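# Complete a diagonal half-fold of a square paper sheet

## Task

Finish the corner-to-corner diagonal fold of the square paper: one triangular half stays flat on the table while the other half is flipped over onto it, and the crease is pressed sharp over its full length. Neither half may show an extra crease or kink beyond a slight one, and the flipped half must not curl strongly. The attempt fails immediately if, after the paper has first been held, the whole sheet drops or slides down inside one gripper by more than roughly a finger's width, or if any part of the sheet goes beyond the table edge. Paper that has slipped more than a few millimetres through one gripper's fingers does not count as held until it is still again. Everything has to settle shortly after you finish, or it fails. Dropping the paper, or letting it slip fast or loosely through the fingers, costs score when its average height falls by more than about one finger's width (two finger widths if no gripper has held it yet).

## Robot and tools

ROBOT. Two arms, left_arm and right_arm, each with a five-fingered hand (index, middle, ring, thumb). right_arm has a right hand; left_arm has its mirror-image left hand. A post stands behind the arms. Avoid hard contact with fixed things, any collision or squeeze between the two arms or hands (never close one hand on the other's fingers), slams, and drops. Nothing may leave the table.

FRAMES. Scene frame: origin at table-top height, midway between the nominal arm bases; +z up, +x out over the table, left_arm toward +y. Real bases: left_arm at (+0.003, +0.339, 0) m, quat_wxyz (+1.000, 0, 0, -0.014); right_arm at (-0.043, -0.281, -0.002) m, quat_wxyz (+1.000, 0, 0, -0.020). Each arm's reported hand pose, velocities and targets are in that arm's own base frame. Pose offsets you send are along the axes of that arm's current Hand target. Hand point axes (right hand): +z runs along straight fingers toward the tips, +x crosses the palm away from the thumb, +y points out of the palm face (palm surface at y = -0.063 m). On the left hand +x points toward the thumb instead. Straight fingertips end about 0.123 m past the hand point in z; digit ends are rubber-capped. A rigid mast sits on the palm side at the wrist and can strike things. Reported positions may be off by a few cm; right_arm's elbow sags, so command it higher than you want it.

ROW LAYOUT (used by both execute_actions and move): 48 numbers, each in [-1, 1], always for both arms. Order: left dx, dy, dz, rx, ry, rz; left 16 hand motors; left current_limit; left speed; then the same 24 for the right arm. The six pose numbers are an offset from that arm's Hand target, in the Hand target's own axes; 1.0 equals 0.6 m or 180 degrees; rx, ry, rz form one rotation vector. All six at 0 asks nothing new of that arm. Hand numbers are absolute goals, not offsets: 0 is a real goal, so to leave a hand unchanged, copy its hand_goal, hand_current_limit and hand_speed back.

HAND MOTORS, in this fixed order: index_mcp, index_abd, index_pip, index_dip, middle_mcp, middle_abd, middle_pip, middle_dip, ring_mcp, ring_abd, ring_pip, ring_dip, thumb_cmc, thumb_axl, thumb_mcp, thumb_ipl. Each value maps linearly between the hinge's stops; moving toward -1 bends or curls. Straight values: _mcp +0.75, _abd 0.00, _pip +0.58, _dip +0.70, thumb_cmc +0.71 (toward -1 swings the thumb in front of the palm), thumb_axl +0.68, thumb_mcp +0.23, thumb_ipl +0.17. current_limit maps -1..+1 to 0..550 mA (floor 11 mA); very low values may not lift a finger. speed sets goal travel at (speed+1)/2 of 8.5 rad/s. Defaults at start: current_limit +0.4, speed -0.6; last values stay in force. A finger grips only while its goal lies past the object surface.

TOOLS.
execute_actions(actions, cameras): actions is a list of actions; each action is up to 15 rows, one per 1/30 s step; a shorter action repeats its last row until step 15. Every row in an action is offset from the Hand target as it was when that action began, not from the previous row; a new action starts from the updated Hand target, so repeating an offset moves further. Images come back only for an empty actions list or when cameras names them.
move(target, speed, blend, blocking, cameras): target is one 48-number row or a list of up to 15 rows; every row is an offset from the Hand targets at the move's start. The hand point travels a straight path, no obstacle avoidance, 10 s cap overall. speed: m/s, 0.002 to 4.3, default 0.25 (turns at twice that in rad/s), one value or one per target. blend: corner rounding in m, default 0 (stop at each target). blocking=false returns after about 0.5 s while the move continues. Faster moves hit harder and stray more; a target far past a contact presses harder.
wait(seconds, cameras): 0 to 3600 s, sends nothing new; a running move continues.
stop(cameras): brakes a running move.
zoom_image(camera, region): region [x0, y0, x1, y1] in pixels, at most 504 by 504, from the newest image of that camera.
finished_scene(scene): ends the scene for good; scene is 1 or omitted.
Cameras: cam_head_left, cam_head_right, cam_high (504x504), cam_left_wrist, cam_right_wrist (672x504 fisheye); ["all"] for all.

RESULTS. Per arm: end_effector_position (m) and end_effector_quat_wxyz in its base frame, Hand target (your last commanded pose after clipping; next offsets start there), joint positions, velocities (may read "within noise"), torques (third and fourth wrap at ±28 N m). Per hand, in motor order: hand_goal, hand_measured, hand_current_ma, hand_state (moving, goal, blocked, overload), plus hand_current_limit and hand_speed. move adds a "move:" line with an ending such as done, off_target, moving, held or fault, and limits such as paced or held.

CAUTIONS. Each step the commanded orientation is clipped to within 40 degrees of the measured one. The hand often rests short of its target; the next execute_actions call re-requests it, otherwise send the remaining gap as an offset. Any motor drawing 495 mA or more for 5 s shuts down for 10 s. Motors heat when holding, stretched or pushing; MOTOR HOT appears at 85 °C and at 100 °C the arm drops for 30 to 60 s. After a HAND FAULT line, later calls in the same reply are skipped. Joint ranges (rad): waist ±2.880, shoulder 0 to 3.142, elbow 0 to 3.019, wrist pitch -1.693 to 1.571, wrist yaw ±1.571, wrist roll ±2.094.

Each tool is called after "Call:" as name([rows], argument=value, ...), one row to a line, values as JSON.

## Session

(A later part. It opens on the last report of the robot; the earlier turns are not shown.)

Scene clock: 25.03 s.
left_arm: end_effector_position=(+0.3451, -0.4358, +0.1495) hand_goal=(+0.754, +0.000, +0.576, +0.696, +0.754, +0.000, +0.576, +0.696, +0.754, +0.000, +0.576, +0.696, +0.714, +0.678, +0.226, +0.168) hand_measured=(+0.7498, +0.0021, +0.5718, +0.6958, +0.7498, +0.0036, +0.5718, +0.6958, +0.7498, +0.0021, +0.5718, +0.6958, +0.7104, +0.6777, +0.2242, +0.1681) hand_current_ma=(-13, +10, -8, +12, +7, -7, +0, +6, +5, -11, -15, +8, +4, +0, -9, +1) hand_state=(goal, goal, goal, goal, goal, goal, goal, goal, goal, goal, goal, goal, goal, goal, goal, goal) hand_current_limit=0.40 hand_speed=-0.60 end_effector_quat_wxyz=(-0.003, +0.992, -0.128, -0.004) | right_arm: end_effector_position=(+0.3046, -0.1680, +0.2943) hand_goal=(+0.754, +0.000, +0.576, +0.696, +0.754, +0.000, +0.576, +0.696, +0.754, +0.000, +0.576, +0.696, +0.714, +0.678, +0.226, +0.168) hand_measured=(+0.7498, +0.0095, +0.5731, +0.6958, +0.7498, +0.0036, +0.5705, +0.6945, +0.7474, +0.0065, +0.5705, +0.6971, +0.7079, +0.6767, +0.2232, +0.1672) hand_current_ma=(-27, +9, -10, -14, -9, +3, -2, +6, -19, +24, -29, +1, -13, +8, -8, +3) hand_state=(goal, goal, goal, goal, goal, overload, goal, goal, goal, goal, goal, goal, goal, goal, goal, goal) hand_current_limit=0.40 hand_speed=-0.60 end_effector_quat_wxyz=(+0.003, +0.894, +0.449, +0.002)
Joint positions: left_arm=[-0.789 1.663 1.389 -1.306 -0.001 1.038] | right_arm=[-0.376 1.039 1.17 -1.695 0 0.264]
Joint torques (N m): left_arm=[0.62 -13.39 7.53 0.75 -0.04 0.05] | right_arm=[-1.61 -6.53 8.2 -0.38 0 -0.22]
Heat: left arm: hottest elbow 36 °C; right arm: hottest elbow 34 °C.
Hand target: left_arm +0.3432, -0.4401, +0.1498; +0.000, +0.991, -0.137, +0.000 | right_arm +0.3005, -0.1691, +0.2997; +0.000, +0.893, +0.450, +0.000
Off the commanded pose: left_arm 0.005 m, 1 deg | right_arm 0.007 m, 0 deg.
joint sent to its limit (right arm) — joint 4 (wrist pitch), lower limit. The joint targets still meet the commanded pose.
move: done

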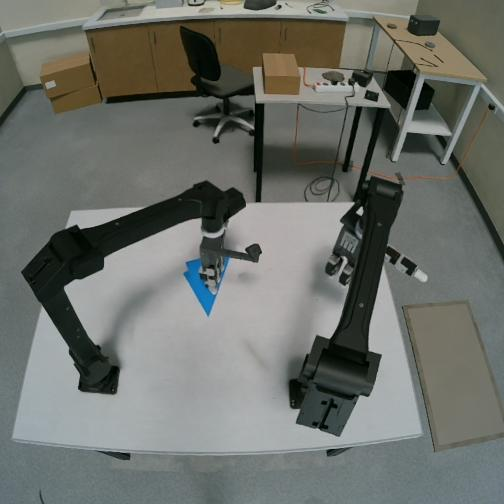

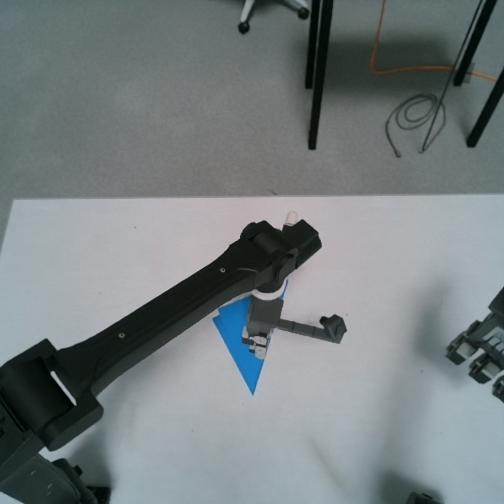

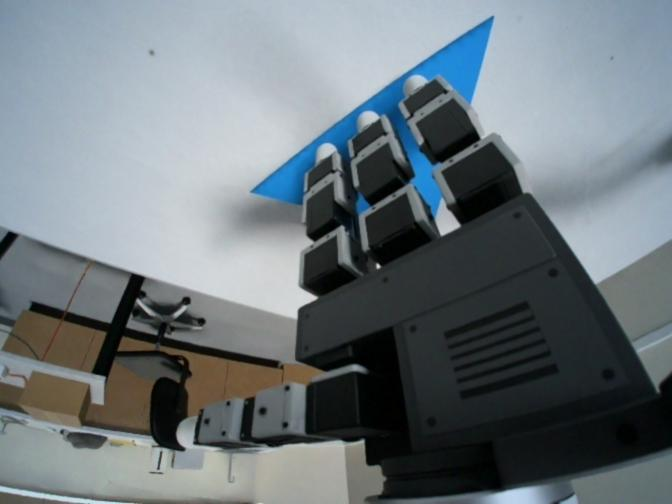

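Call:
move(target=[0,0,0.025,0,0,0.0128,0.754,0,0.576,0.696,0.754,0,0.576,0.696,0.754,0,0.576,0.696,0.714,0.678,0.226,0.168,0.4,-0.6,0,0,0,0,0,0,0.754,0,0.576,0.696,0.754,0,0.576,0.696,0.754,0,0.576,0.696,0.714,0.678,0.226,0.168,0.4,-0.6], speed=0.05, cameras=["cam_head_left","cam_head_right","cam_high","cam_left_wrist"])

Call:
zoom_image(camera="cam_left_wrist", region=[220, 0, 540, 240])

Call:
zoom_image(camera="cam_high", region=[200, 270, 300, 410])

Call:
zoom_image(camera="cam_head_right", region=[160, 230, 260, 330])

Call:
zoom_image(camera="cam_head_left", region=[160, 230, 260, 330])

Scene clock: 26.73 s.
left_arm: end_effector_position=(+0.3436, -0.4381, +0.1405) hand_goal=(+0.754, +0.000, +0.576, +0.696, +0.754, +0.000, +0.576, +0.696, +0.754, +0.000, +0.576, +0.696, +0.714, +0.678, +0.226, +0.168) hand_measured=(+0.7486, +0.0021, +0.5705, +0.6958, +0.7511, +0.0021, +0.5718, +0.6958, +0.7511, +0.0021, +0.5731, +0.6958, +0.7104, +0.6777, +0.2242, +0.1672) hand_current_ma=(-6, +4, -9, +4, +6, -12, +1, +9, +13, -10, +0, +4, -10, +1, -11, +7) hand_state=(goal, goal, goal, goal, goal, goal, goal, goal, goal, goal, goal, goal, goal, goal, goal, goal) hand_current_limit=0.40 hand_speed=-0.60 end_effector_quat_wxyz=(+0.000, +0.989, -0.150, +0.001) | right_arm: end_effector_position=(+0.3046, -0.1680, +0.2943) hand_goal=(+0.754, +0.000, +0.576, +0.696, +0.754, +0.000, +0.576, +0.696, +0.754, +0.000, +0.576, +0.696, +0.714, +0.678, +0.226, +0.168) hand_measured=(+0.7498, +0.0095, +0.5744, +0.6958, +0.7486, +0.0036, +0.5731, +0.6958, +0.7462, +0.0051, +0.5705, +0.6958, +0.7079, +0.6777, +0.2222, +0.1672) hand_current_ma=(-10, +8, -10, -17, -4, +7, -10, -8, -25, +16, -13, +0, +2, -1, -4, +15) hand_state=(goal, goal, goal, goal, goal, overload, goal, goal, goal, goal, goal, goal, goal, goal, goal, goal) hand_current_limit=0.40 hand_speed=-0.60 end_effector_quat_wxyz=(+0.003, +0.894, +0.449, +0.002)
Joint positions: left_arm=[-0.789 1.672 1.373 -1.271 -0.001 1.083] | right_arm=[-0.376 1.039 1.17 -1.695 0 0.264]
Joint torques (N m): left_arm=[0.85 -12.81 7.36 0.76 -0.05 0.07] | right_arm=[-1.55 -6.48 8.21 -0.36 0 -0.21]
Heat: left arm: hottest elbow 36 °C; right arm: hottest elbow 34 °C.
Hand target: left_arm +0.3432, -0.4401, +0.1348; +0.000, +0.988, -0.157, +0.000 | right_arm +0.3005, -0.1691, +0.2997; +0.000, +0.893, +0.450, +0.000
Off the commanded pose: left_arm 0.006 m, 1 deg | right_arm 0.007 m, 0 deg.
joint sent to its limit (right arm) — joint 4 (wrist pitch), lower limit. The joint targets still meet the commanded pose.
move: done

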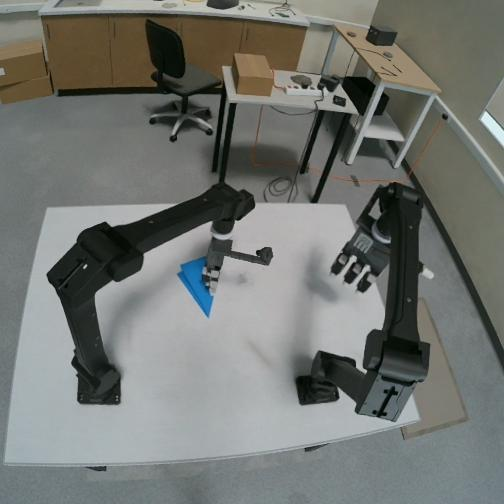

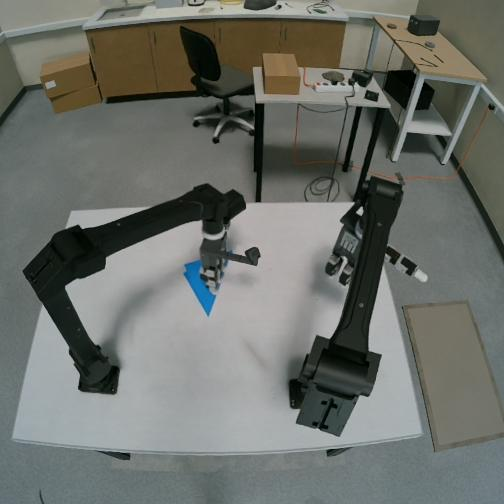

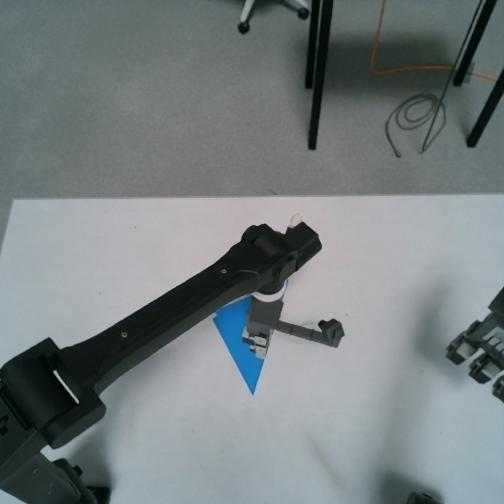

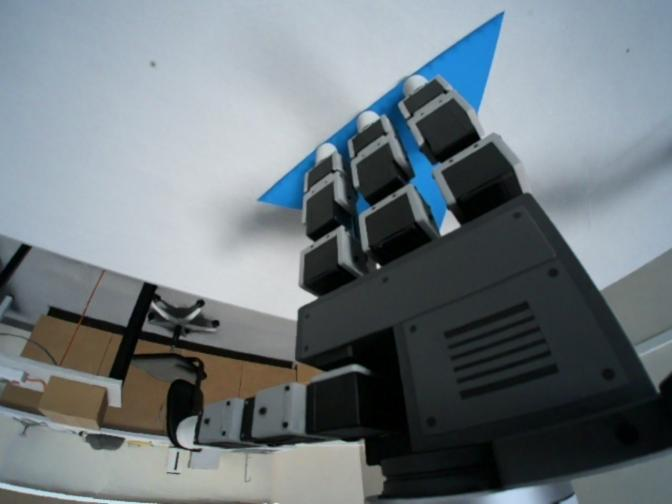

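Scaled by 1.575 from the camera's image (finer frame: 960x720).

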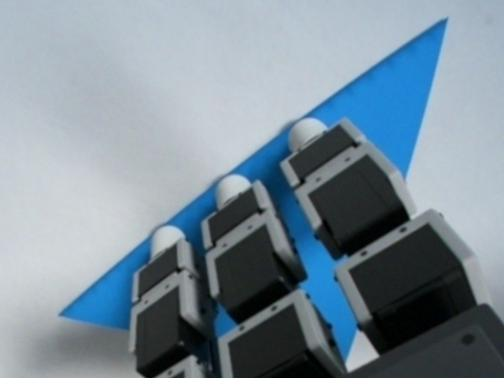

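Scaled by 3.600 from the camera's image (finer frame: 720x720).

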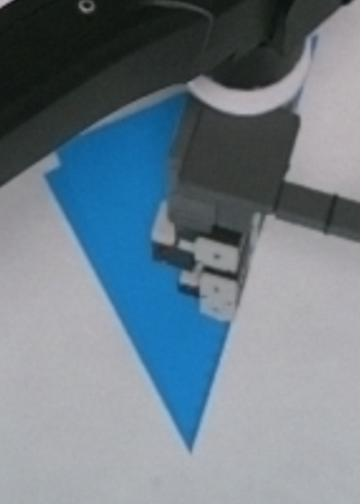

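Scaled by 5.040 from the camera's image (finer frame: 720x720).

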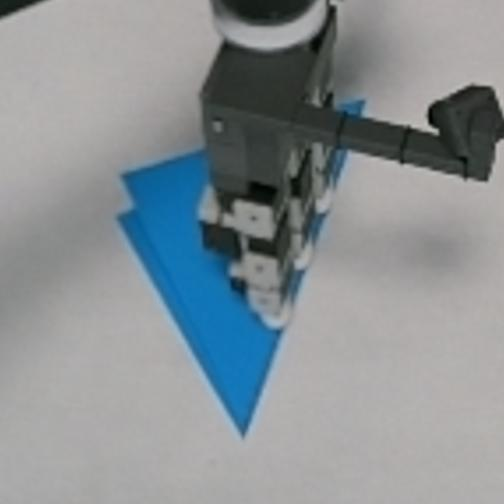

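Scaled by 5.040 from the camera's image (finer frame: 720x720).

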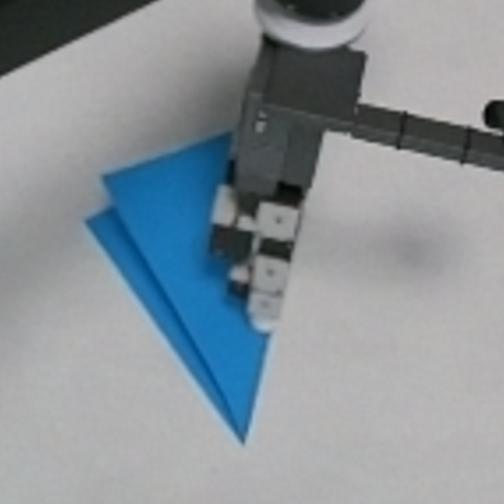

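Call:
move([
  [0,0,-0.0167,0,0,0,0.754,0,0.576,0.696,0.754,0,0.576,0.696,0.754,0,0.576,0.696,0.714,0.678,0.226,0.168,0.4,-0.6,0,0,0,0,0,0,0.754,0,0.576,0.696,0.754,0,0.576,0.696,0.754,0,0.576,0.696,0.714,0.678,0.226,0.168,0.4,-0.6],
  [0,0.008,-0.0167,0,0,0,0.754,0,0.576,0.696,0.754,0,0.576,0.696,0.754,0,0.576,0.696,0.714,0.678,0.226,0.168,0.4,-0.6,0,0,0,0,0,0,0.754,0,0.576,0.696,0.754,0,0.576,0.696,0.754,0,0.576,0.696,0.714,0.678,0.226,0.168,0.4,-0.6],
  [0,0.008,0,0,0,0,0.754,0,0.576,0.696,0.754,0,0.576,0.696,0.754,0,0.576,0.696,0.714,0.678,0.226,0.168,0.4,-0.6,0,0,0,0,0,0,0.754,0,0.576,0.696,0.754,0,0.576,0.696,0.754,0,0.576,0.696,0.714,0.678,0.226,0.168,0.4,-0.6],
], speed=0.05, cameras=["cam_head_left","cam_head_right","cam_high","cam_left_wrist"])

Call:
zoom_image(camera="cam_left_wrist", region=[280, 60, 480, 210])

Call:
zoom_image(camera="cam_head_right", region=[160, 230, 260, 330])

Call:
zoom_image(camera="cam_head_left", region=[160, 230, 260, 330])

Scene clock: 28.77 s.
left_arm: end_effector_position=(+0.3433, -0.4379, +0.1388) hand_goal=(+0.754, +0.000, +0.576, +0.696, +0.754, +0.000, +0.576, +0.696, +0.754, +0.000, +0.576, +0.696, +0.714, +0.678, +0.226, +0.168) hand_measured=(+0.7486, +0.0007, +0.5718, +0.6958, +0.7511, +0.0021, +0.5731, +0.6958, +0.7498, +0.0021, +0.5718, +0.6958, +0.7104, +0.6777, +0.2232, +0.1672) hand_current_ma=(-3, +5, +0, +10, +4, -8, -1, +10, +16, -9, -3, +3, +3, -12, -5, +4) hand_state=(goal, goal, goal, goal, goal, goal, goal, goal, goal, goal, goal, goal, goal, goal, goal, goal) hand_current_limit=0.40 hand_speed=-0.60 end_effector_quat_wxyz=(-0.001, +0.989, -0.150, -0.001) | right_arm: end_effector_position=(+0.3046, -0.1680, +0.2943) hand_goal=(+0.754, +0.000, +0.576, +0.696, +0.754, +0.000, +0.576, +0.696, +0.754, +0.000, +0.576, +0.696, +0.714, +0.678, +0.226, +0.168) hand_measured=(+0.7498, +0.0095, +0.5744, +0.6971, +0.7498, +0.0051, +0.5718, +0.6958, +0.7474, +0.0051, +0.5705, +0.6958, +0.7079, +0.6767, +0.2232, +0.1681) hand_current_ma=(-20, +9, -15, -5, -20, -2, +11, +8, -13, +23, -20, +1, +1, +18, -12, -10) hand_state=(goal, goal, goal, goal, goal, overload, goal, goal, goal, goal, goal, goal, goal, goal, goal, goal) hand_current_limit=0.40 hand_speed=-0.60 end_effector_quat_wxyz=(+0.003, +0.894, +0.449, +0.002)
Joint positions: left_arm=[-0.789 1.675 1.373 -1.272 -0.001 1.083] | right_arm=[-0.376 1.039 1.17 -1.695 0 0.264]
Joint torques (N m): left_arm=[0.5 -12.57 7.75 0.72 -0.04 -0.03] | right_arm=[-1.61 -6.59 8.18 -0.36 0 -0.21]
Heat: left arm: hottest elbow 36 °C; right arm: hottest elbow 34 °C.
Hand target: left_arm +0.3417, -0.4446, +0.1348; +0.000, +0.988, -0.157, +0.000 | right_arm +0.3005, -0.1691, +0.2997; +0.000, +0.893, +0.450, +0.000
Off the commanded pose: left_arm 0.008 m, 1 deg | right_arm 0.007 m, 0 deg.
joint sent to its limit (right arm) — joint 4 (wrist pitch), lower limit. The joint targets still meet the commanded pose.
move: done

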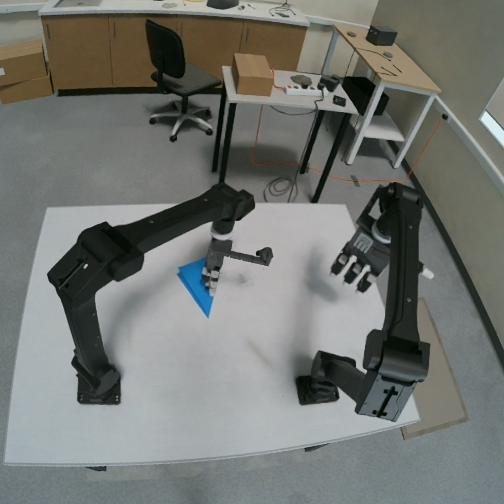

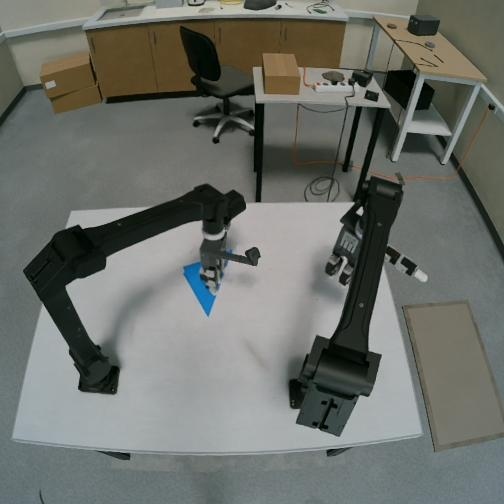

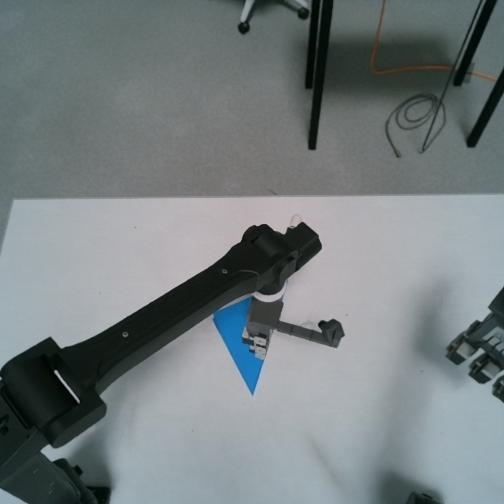

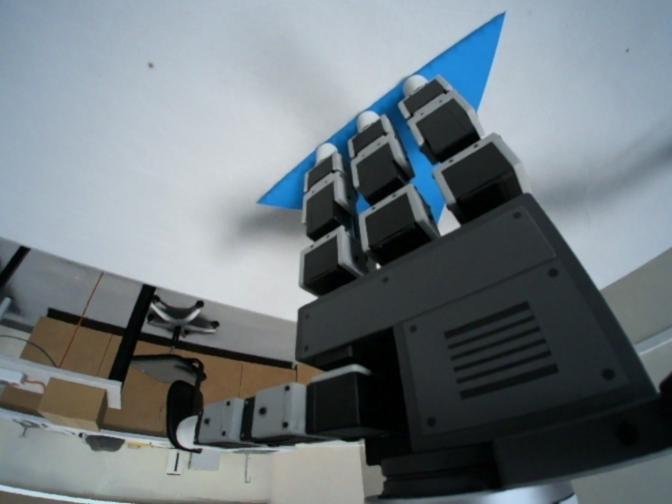

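Scaled by 2.520 from the camera's image (finer frame: 960x720).

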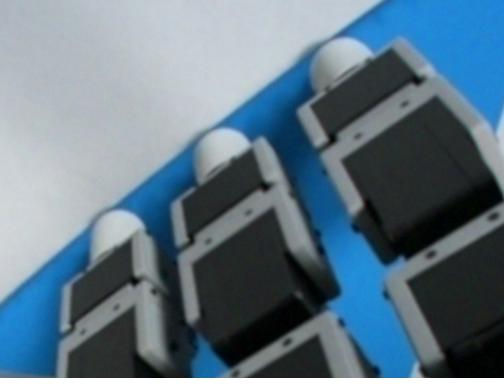

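Scaled by 5.040 from the camera's image (finer frame: 720x720).

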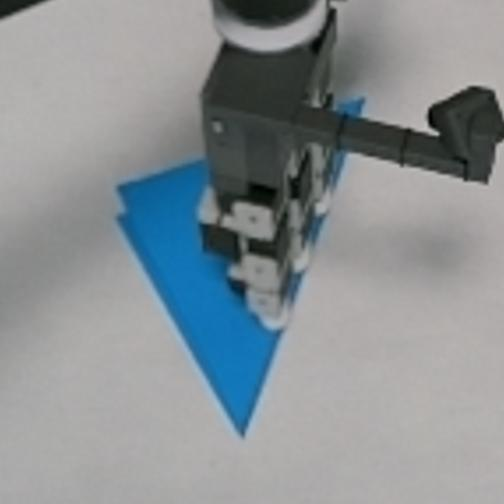

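Scaled by 5.040 from the camera's image (finer frame: 720x720).

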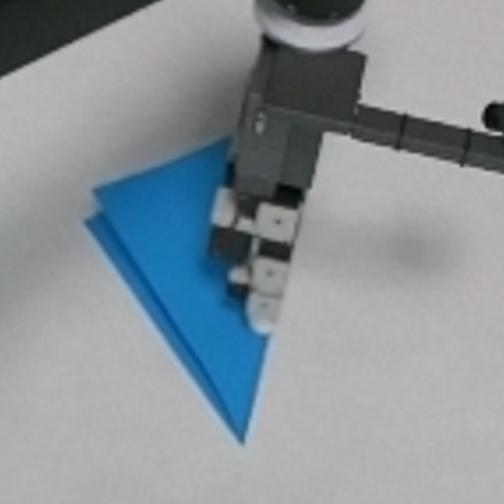

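Call:
move([
  [0,0,-0.0167,0,0,0,0.754,0,0.576,0.696,0.754,0,0.576,0.696,0.754,0,0.576,0.696,0.714,0.678,0.226,0.168,0.4,-0.6,0,0,0,0,0,0,0.754,0,0.576,0.696,0.754,0,0.576,0.696,0.754,0,0.576,0.696,0.714,0.678,0.226,0.168,0.4,-0.6],
  [0,0.01,-0.0167,0,0,0,0.754,0,0.576,0.696,0.754,0,0.576,0.696,0.754,0,0.576,0.696,0.714,0.678,0.226,0.168,0.4,-0.6,0,0,0,0,0,0,0.754,0,0.576,0.696,0.754,0,0.576,0.696,0.754,0,0.576,0.696,0.714,0.678,0.226,0.168,0.4,-0.6],
], speed=0.05, cameras=["cam_head_left","cam_head_right","cam_high","cam_left_wrist"])

Call:
zoom_image(camera="cam_left_wrist", region=[280, 60, 480, 210])

Call:
zoom_image(camera="cam_head_right", region=[160, 230, 260, 330])

Scene clock: 30.07 s.
left_arm: end_effector_position=(+0.3373, -0.4408, +0.1385) hand_goal=(+0.754, +0.000, +0.576, +0.696, +0.754, +0.000, +0.576, +0.696, +0.754, +0.000, +0.576, +0.696, +0.714, +0.678, +0.226, +0.168) hand_measured=(+0.7486, +0.0007, +0.5718, +0.6958, +0.7498, +0.0021, +0.5718, +0.6958, +0.7498, +0.0021, +0.5718, +0.6958, +0.7104, +0.6777, +0.2242, +0.1681) hand_current_ma=(-16, +9, -8, +12, +3, -6, -2, +10, -3, -4, -15, +10, +3, -5, +0, +4) hand_state=(goal, goal, goal, goal, goal, goal, goal, goal, goal, goal, goal, goal, goal, goal, goal, goal) hand_current_limit=0.40 hand_speed=-0.60 end_effector_quat_wxyz=(-0.003, +0.988, -0.156, -0.003) | right_arm: end_effector_position=(+0.3046, -0.1680, +0.2943) hand_goal=(+0.754, +0.000, +0.576, +0.696, +0.754, +0.000, +0.576, +0.696, +0.754, +0.000, +0.576, +0.696, +0.714, +0.678, +0.226, +0.168) hand_measured=(+0.7498, +0.0080, +0.5731, +0.6945, +0.7486, +0.0036, +0.5718, +0.6958, +0.7486, +0.0065, +0.5718, +0.6971, +0.7092, +0.6767, +0.2232, +0.1681) hand_current_ma=(-10, +3, -17, +5, -13, -12, +5, -12, -15, +4, -23, +2, -10, -9, -5, +12) hand_state=(goal, goal, goal, goal, goal, overload, goal, goal, goal, goal, goal, goal, goal, goal, goal, goal) hand_current_limit=0.40 hand_speed=-0.60 end_effector_quat_wxyz=(+0.003, +0.894, +0.449, +0.002)
Joint positions: left_arm=[-0.801 1.675 1.373 -1.278 -0.001 1.083] | right_arm=[-0.376 1.039 1.17 -1.695 0 0.264]
Joint torques (N m): left_arm=[0.26 -12.63 9.74 -0.02 -0.03 -0.14] | right_arm=[-1.61 -6.53 8.2 -0.35 0 -0.22]
Heat: left arm: hottest elbow 36 °C; right arm: hottest elbow 34 °C.
Hand target: left_arm +0.3398, -0.4504, +0.1448; +0.000, +0.988, -0.157, +0.000 | right_arm +0.3005, -0.1691, +0.2997; +0.000, +0.893, +0.450, +0.000
Off the commanded pose: left_arm 0.012 m, 1 deg | right_arm 0.007 m, 0 deg.
joint sent to its limit (right arm) — joint 4 (wrist pitch), lower limit. The joint targets still meet the commanded pose.
move: off_target (left_arm)

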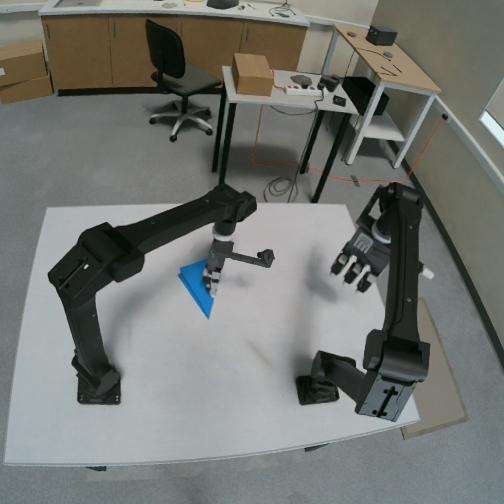

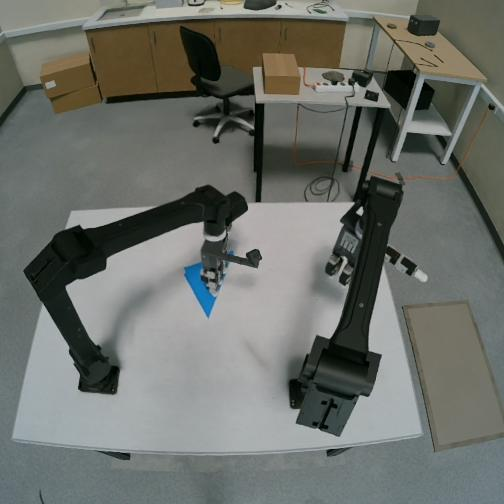

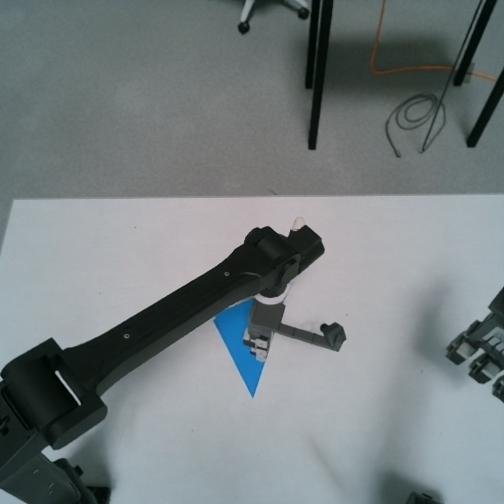

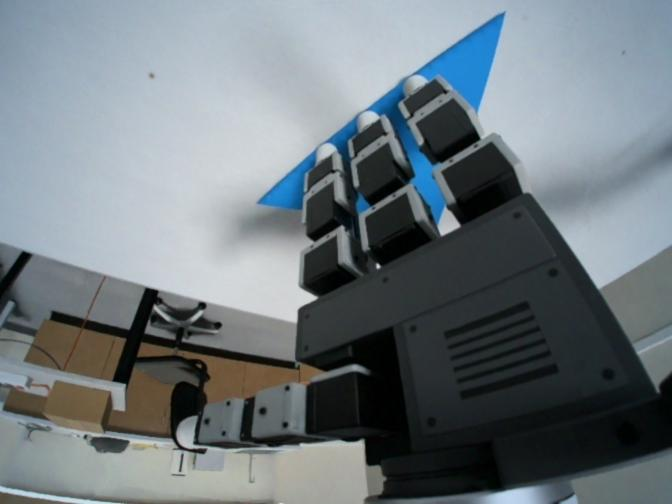

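Scaled by 2.520 from the camera's image (finer frame: 960x720).

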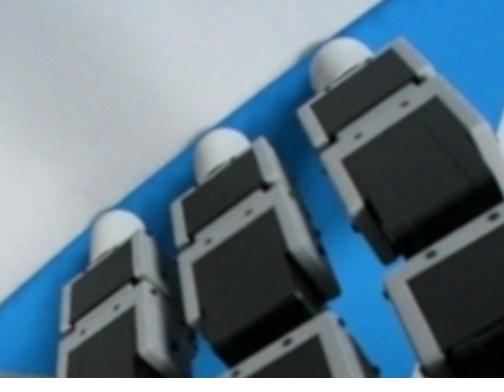

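Scaled by 5.040 from the camera's image (finer frame: 720x720).

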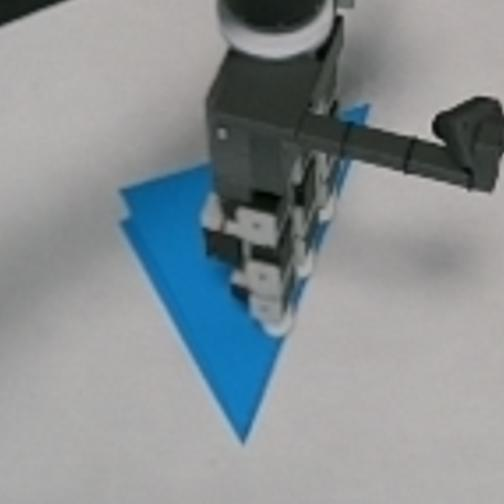

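Call:
move(target=[0,-0.01,-0.035,0,0,0,0.754,0,0.576,0.696,0.754,0,0.576,0.696,0.754,0,0.576,0.696,0.714,0.678,0.226,0.168,0.4,-0.6,0,0,0,0,0,0,0.754,0,0.576,0.696,0.754,0,0.576,0.696,0.754,0,0.576,0.696,0.714,0.678,0.226,0.168,0.4,-0.6], speed=0.05, cameras=["cam_head_left","cam_head_right","cam_high","cam_left_wrist"])

Call:
zoom_image(camera="cam_left_wrist", region=[220, 0, 540, 240])

Call:
zoom_image(camera="cam_head_right", region=[160, 230, 260, 330])

Scene clock: 31.03 s.
left_arm: end_effector_position=(+0.3333, -0.4366, +0.1438) hand_goal=(+0.754, +0.000, +0.576, +0.696, +0.754, +0.000, +0.576, +0.696, +0.754, +0.000, +0.576, +0.696, +0.714, +0.678, +0.226, +0.168) hand_measured=(+0.7498, +0.0021, +0.5718, +0.6958, +0.7511, +0.0021, +0.5718, +0.6958, +0.7498, +0.0021, +0.5718, +0.6958, +0.7117, +0.6777, +0.2242, +0.1681) hand_current_ma=(-5, +12, -19, +0, +4, -17, -2, +14, +15, -12, -15, -1, -11, -8, -5, +1) hand_state=(goal, goal, goal, goal, goal, goal, goal, goal, goal, goal, goal, goal, goal, goal, goal, goal) hand_current_limit=0.40 hand_speed=-0.60 end_effector_quat_wxyz=(-0.012, +0.988, -0.156, -0.016) | right_arm: end_effector_position=(+0.3046, -0.1680, +0.2943) hand_goal=(+0.754, +0.000, +0.576, +0.696, +0.754, +0.000, +0.576, +0.696, +0.754, +0.000, +0.576, +0.696, +0.714, +0.678, +0.226, +0.168) hand_measured=(+0.7498, +0.0095, +0.5731, +0.6958, +0.7486, +0.0036, +0.5718, +0.6958, +0.7474, +0.0065, +0.5705, +0.6971, +0.7092, +0.6777, +0.2222, +0.1672) hand_current_ma=(-17, +7, -18, +0, -13, +5, +8, -11, -9, +21, -30, +9, -4, +4, +6, -2) hand_state=(goal, goal, goal, goal, goal, overload, goal, goal, goal, goal, goal, goal, goal, goal, goal, goal) hand_current_limit=0.40 hand_speed=-0.60 end_effector_quat_wxyz=(+0.003, +0.894, +0.449, +0.002)
Joint positions: left_arm=[-0.801 1.675 1.392 -1.328 -0.001 1.083] | right_arm=[-0.376 1.039 1.17 -1.695 0 0.264]
Joint torques (N m): left_arm=[1.2 -14.68 10.51 -0.1 -0.03 -0.01] | right_arm=[-1.61 -6.53 8.2 -0.35 0 -0.22]
Heat: left arm: hottest elbow 37 °C; right arm: hottest elbow 34 °C.
Hand target: left_arm +0.3417, -0.4447, +0.1660; +0.000, +0.988, -0.157, +0.000 | right_arm +0.3005, -0.1691, +0.2997; +0.000, +0.893, +0.450, +0.000
Off the commanded pose: left_arm 0.025 m, 2 deg | right_arm 0.007 m, 0 deg.
joint sent to its limit (right arm) — joint 4 (wrist pitch), lower limit. The joint targets still meet the commanded pose.
move: off_target (left_arm)

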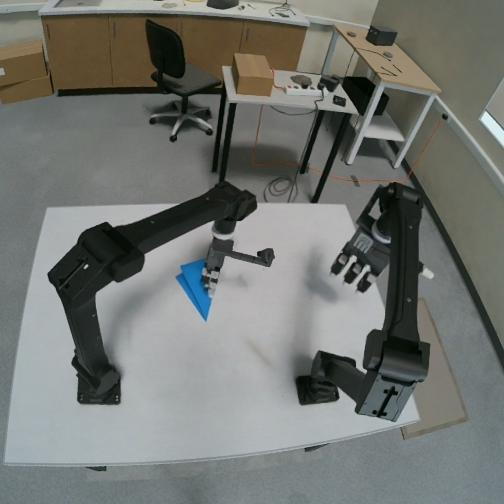

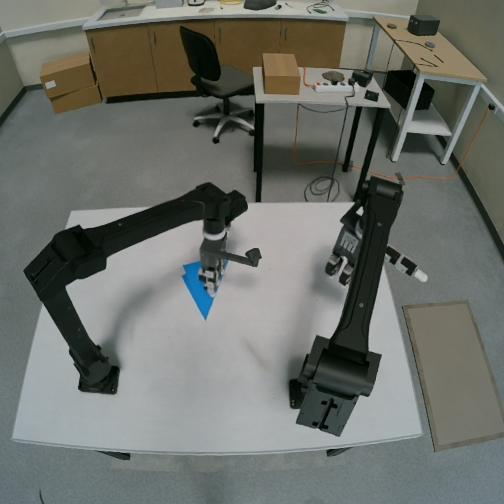

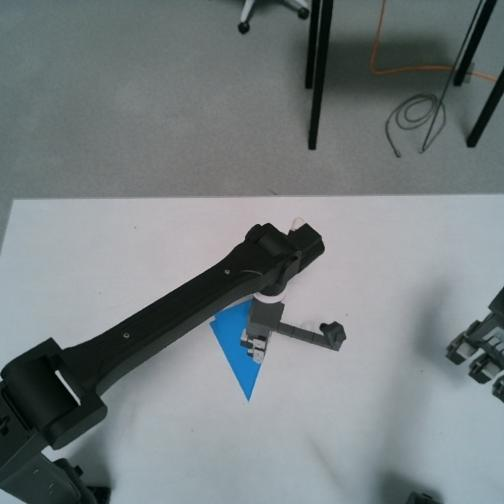

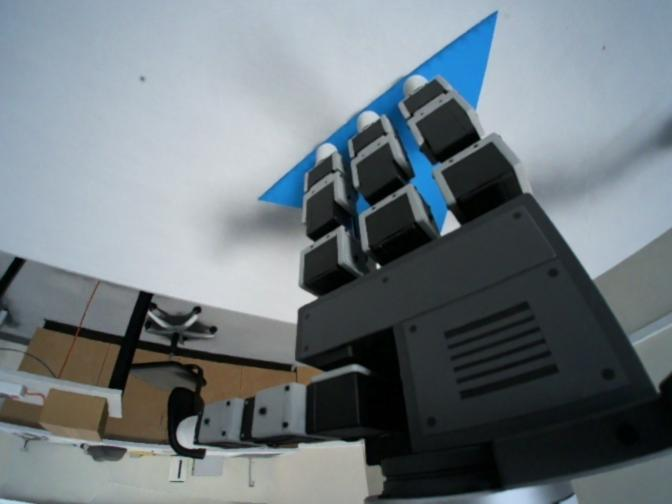

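Scaled by 1.575 from the camera's image (finer frame: 960x720).

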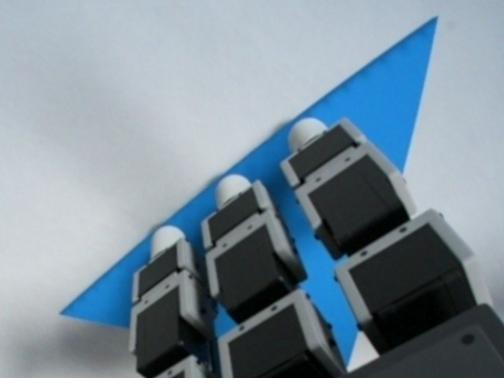

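Scaled by 5.040 from the camera's image (finer frame: 720x720).

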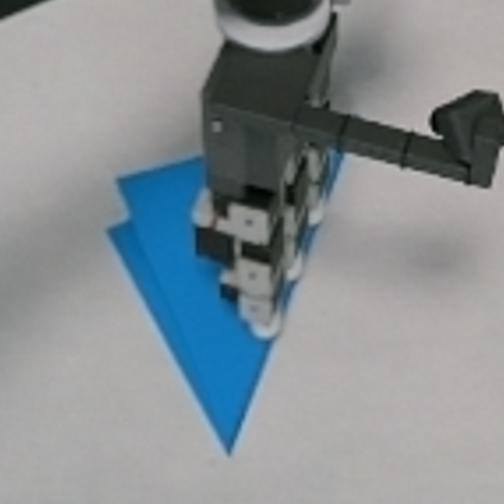

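Call:
move(target=[0,0,-0.04,0,0,0,0.754,0,0.576,0.696,0.754,0,0.576,0.696,0.754,0,0.576,0.696,0.714,0.678,0.226,0.168,0.4,-0.6,0,0,0,0,0,0,0.754,0,0.576,0.696,0.754,0,0.576,0.696,0.754,0,0.576,0.696,0.714,0.678,0.226,0.168,0.4,-0.6], speed=0.08, cameras=["cam_head_left","cam_head_right","cam_high","cam_left_wrist"])

Call:
zoom_image(camera="cam_left_wrist", region=[220, 0, 540, 240])

Call:
zoom_image(camera="cam_head_right", region=[160, 230, 260, 330])

Scene clock: 31.97 s.
left_arm: end_effector_position=(+0.3346, -0.4380, +0.1718) hand_goal=(+0.754, +0.000, +0.576, +0.696, +0.754, +0.000, +0.576, +0.696, +0.754, +0.000, +0.576, +0.696, +0.714, +0.678, +0.226, +0.168) hand_measured=(+0.7498, +0.0021, +0.5718, +0.6958, +0.7498, +0.0021, +0.5718, +0.6958, +0.7498, +0.0036, +0.5718, +0.6958, +0.7104, +0.6777, +0.2242, +0.1681) hand_current_ma=(-23, +12, -4, +7, -1, -8, +2, +8, +11, -4, -10, +7, +10, -8, -12, +0) hand_state=(goal, goal, goal, goal, goal, goal, goal, goal, goal, goal, goal, goal, goal, goal, goal, goal) hand_current_limit=0.40 hand_speed=-0.60 end_effector_quat_wxyz=(-0.010, +0.988, -0.156, -0.012) | right_arm: end_effector_position=(+0.3046, -0.1680, +0.2943) hand_goal=(+0.754, +0.000, +0.576, +0.696, +0.754, +0.000, +0.576, +0.696, +0.754, +0.000, +0.576, +0.696, +0.714, +0.678, +0.226, +0.168) hand_measured=(+0.7498, +0.0095, +0.5731, +0.6958, +0.7486, +0.0051, +0.5718, +0.6958, +0.7474, +0.0065, +0.5705, +0.6958, +0.7079, +0.6777, +0.2232, +0.1681) hand_current_ma=(-13, +1, -3, -1, -9, +1, -9, +2, -26, +9, -12, +4, -9, +3, -4, -2) hand_state=(goal, goal, goal, goal, goal, overload, goal, goal, goal, goal, goal, goal, goal, goal, goal, goal) hand_current_limit=0.40 hand_speed=-0.60 end_effector_quat_wxyz=(+0.003, +0.894, +0.449, +0.002)
Joint positions: left_arm=[-0.801 1.657 1.444 -1.389 -0.001 1.083] | right_arm=[-0.376 1.039 1.17 -1.695 0 0.264]
Joint torques (N m): left_arm=[1.08 -14.33 10.48 -0.14 0 -0.07] | right_arm=[-1.61 -6.59 8.2 -0.39 -0.01 -0.22]
Heat: left arm: hottest elbow 37 °C; right arm: hottest elbow 34 °C.
Hand target: left_arm +0.3417, -0.4447, +0.1899; +0.000, +0.988, -0.157, +0.000 | right_arm +0.3005, -0.1691, +0.2997; +0.000, +0.893, +0.450, +0.000
Off the commanded pose: left_arm 0.021 m, 2 deg | right_arm 0.007 m, 0 deg.
joint sent to its limit (right arm) — joint 4 (wrist pitch), lower limit. The joint targets still meet the commanded pose.
move: off_target (left_arm)

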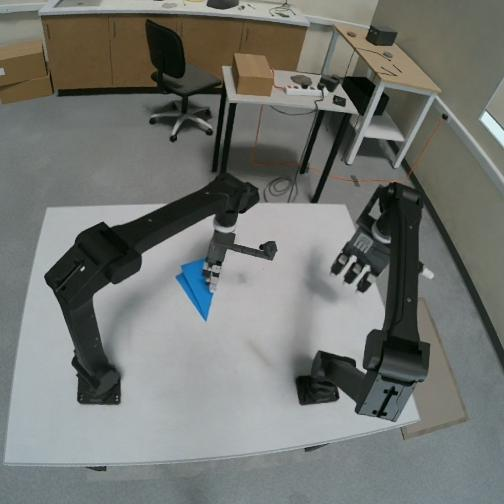

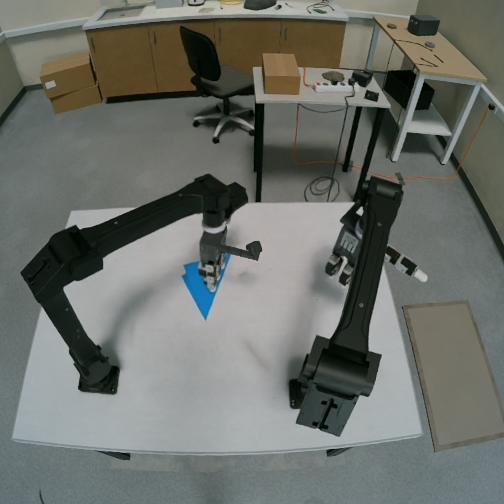

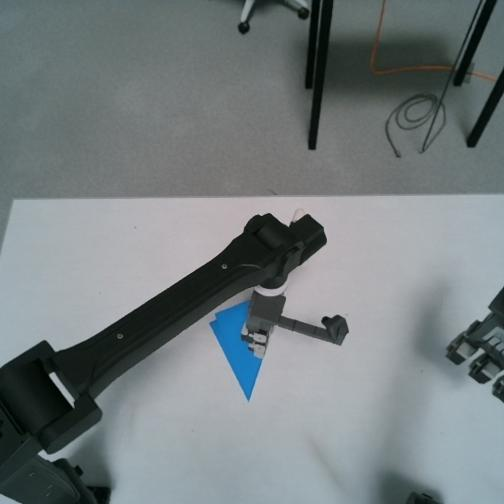

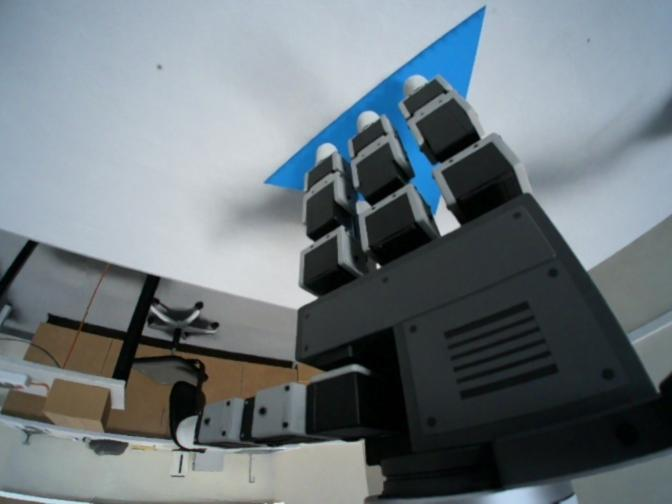

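Scaled by 1.575 from the camera's image (finer frame: 960x720).

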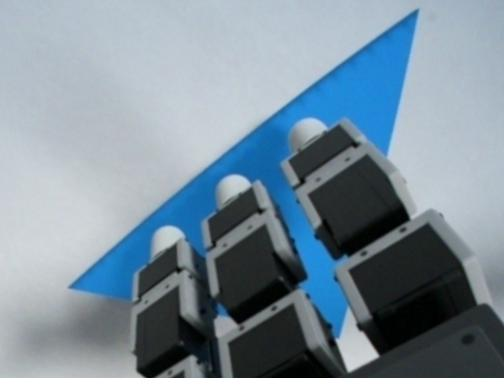

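Scaled by 5.040 from the camera's image (finer frame: 720x720).

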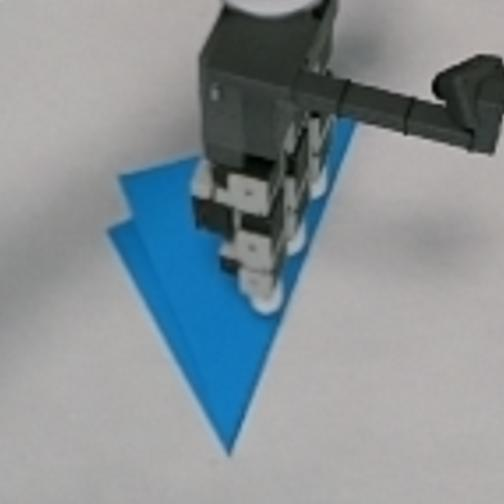

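Call:
move([
  [0,0.012,0,0,0,0,0.754,0,0.576,0.696,0.754,0,0.576,0.696,0.754,0,0.576,0.696,0.714,0.678,0.226,0.168,0.4,-0.6,0,0,0,0,0,0,0.754,0,0.576,0.696,0.754,0,0.576,0.696,0.754,0,0.576,0.696,0.714,0.678,0.226,0.168,0.4,-0.6],
  [0,0.012,0.075,0,0,0,0.754,0,0.576,0.696,0.754,0,0.576,0.696,0.754,0,0.576,0.696,0.714,0.678,0.226,0.168,0.4,-0.6,0,0,0,0,0,0,0.754,0,0.576,0.696,0.754,0,0.576,0.696,0.754,0,0.576,0.696,0.714,0.678,0.226,0.168,0.4,-0.6],
], speed=0.05, cameras=["cam_head_left","cam_head_right","cam_high","cam_left_wrist"])

Call:
zoom_image(camera="cam_left_wrist", region=[220, 0, 540, 240])

Call:
zoom_image(camera="cam_head_right", region=[160, 230, 260, 330])

Scene clock: 34.20 s.
left_arm: end_effector_position=(+0.3417, -0.4460, +0.1489) hand_goal=(+0.754, +0.000, +0.576, +0.696, +0.754, +0.000, +0.576, +0.696, +0.754, +0.000, +0.576, +0.696, +0.714, +0.678, +0.226, +0.168) hand_measured=(+0.7486, +0.0007, +0.5718, +0.6958, +0.7498, +0.0021, +0.5718, +0.6958, +0.7498, +0.0021, +0.5718, +0.6958, +0.7104, +0.6777, +0.2242, +0.1672) hand_current_ma=(-15, +13, -11, +6, +2, -11, +2, +6, +11, -7, -17, +15, -4, -1, -19, +2) hand_state=(goal, goal, goal, goal, goal, goal, goal, goal, goal, goal, goal, goal, goal, goal, goal, goal) hand_current_limit=0.40 hand_speed=-0.60 end_effector_quat_wxyz=(-0.001, +0.988, -0.156, -0.001) | right_arm: end_effector_position=(+0.3046, -0.1680, +0.2943) hand_goal=(+0.754, +0.000, +0.576, +0.696, +0.754, +0.000, +0.576, +0.696, +0.754, +0.000, +0.576, +0.696, +0.714, +0.678, +0.226, +0.168) hand_measured=(+0.7486, +0.0095, +0.5744, +0.6958, +0.7486, +0.0051, +0.5718, +0.6958, +0.7474, +0.0065, +0.5705, +0.6958, +0.7092, +0.6777, +0.2222, +0.1681) hand_current_ma=(-14, -6, -8, -6, -23, +0, -13, -7, -22, +21, -9, +6, -18, +1, +0, +2) hand_state=(goal, goal, goal, goal, goal, overload, goal, goal, goal, goal, goal, goal, goal, goal, goal, goal) hand_current_limit=0.40 hand_speed=-0.60 end_effector_quat_wxyz=(+0.003, +0.894, +0.449, +0.002)
Joint positions: left_arm=[-0.801 1.681 1.408 -1.3 -0.001 1.083] | right_arm=[-0.376 1.039 1.17 -1.695 0 0.264]
Joint torques (N m): left_arm=[0.38 -13.74 7.42 0.79 -0.04 -0.17] | right_arm=[-1.61 -6.53 8.18 -0.36 0 -0.22]
Heat: left arm: hottest elbow 37 °C; right arm: hottest elbow 34 °C.
Hand target: left_arm +0.3395, -0.4515, +0.1448; +0.000, +0.988, -0.157, +0.000 | right_arm +0.3005, -0.1691, +0.2997; +0.000, +0.893, +0.450, +0.000
Off the commanded pose: left_arm 0.007 m, 0 deg | right_arm 0.007 m, 0 deg.
joint sent to its limit (right arm) — joint 4 (wrist pitch), lower limit. The joint targets still meet the commanded pose.
move: done

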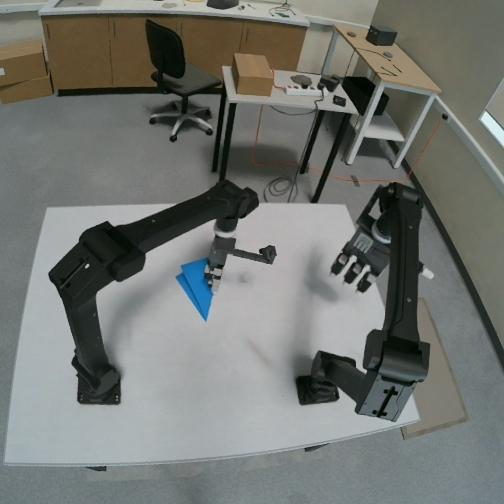

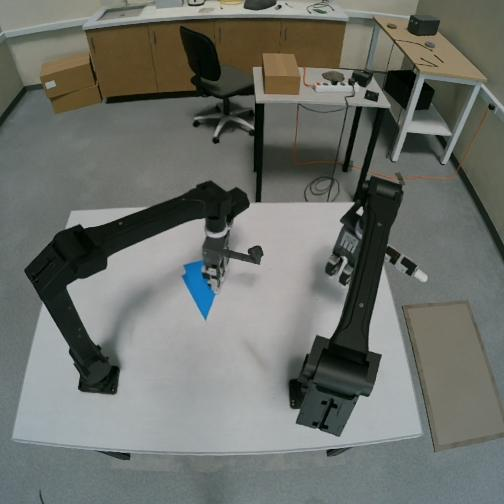

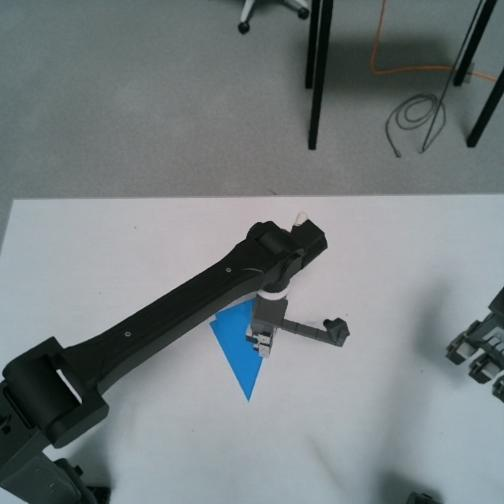

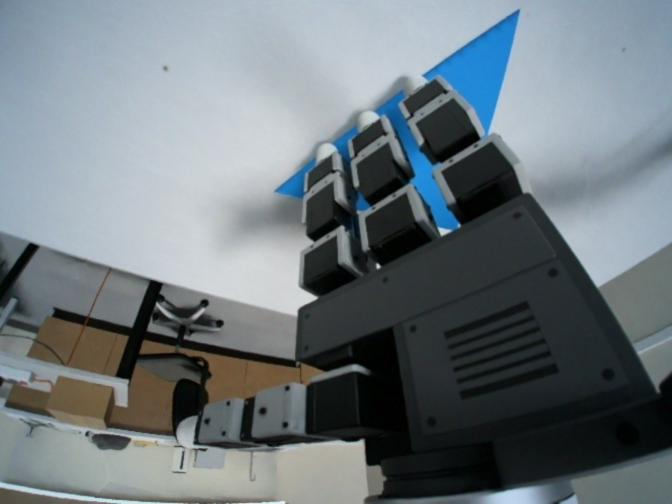

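Scaled by 1.575 from the camera's image (finer frame: 960x720).

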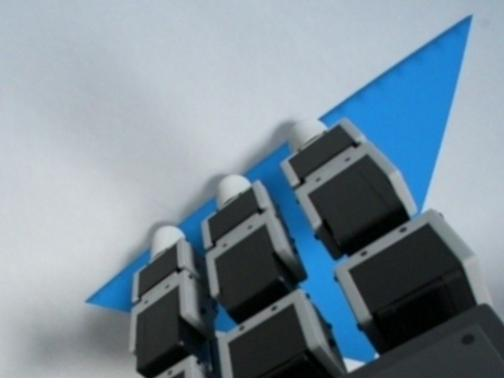

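Scaled by 5.040 from the camera's image (finer frame: 720x720).

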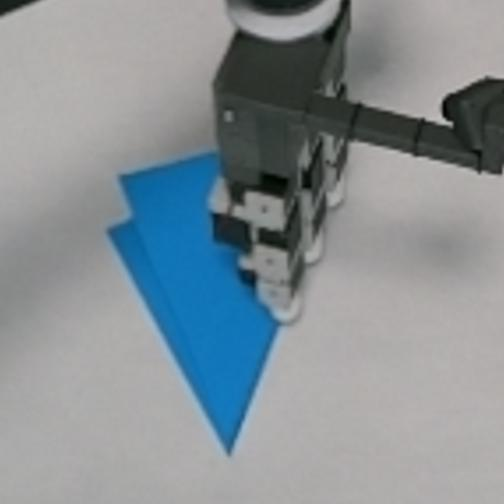

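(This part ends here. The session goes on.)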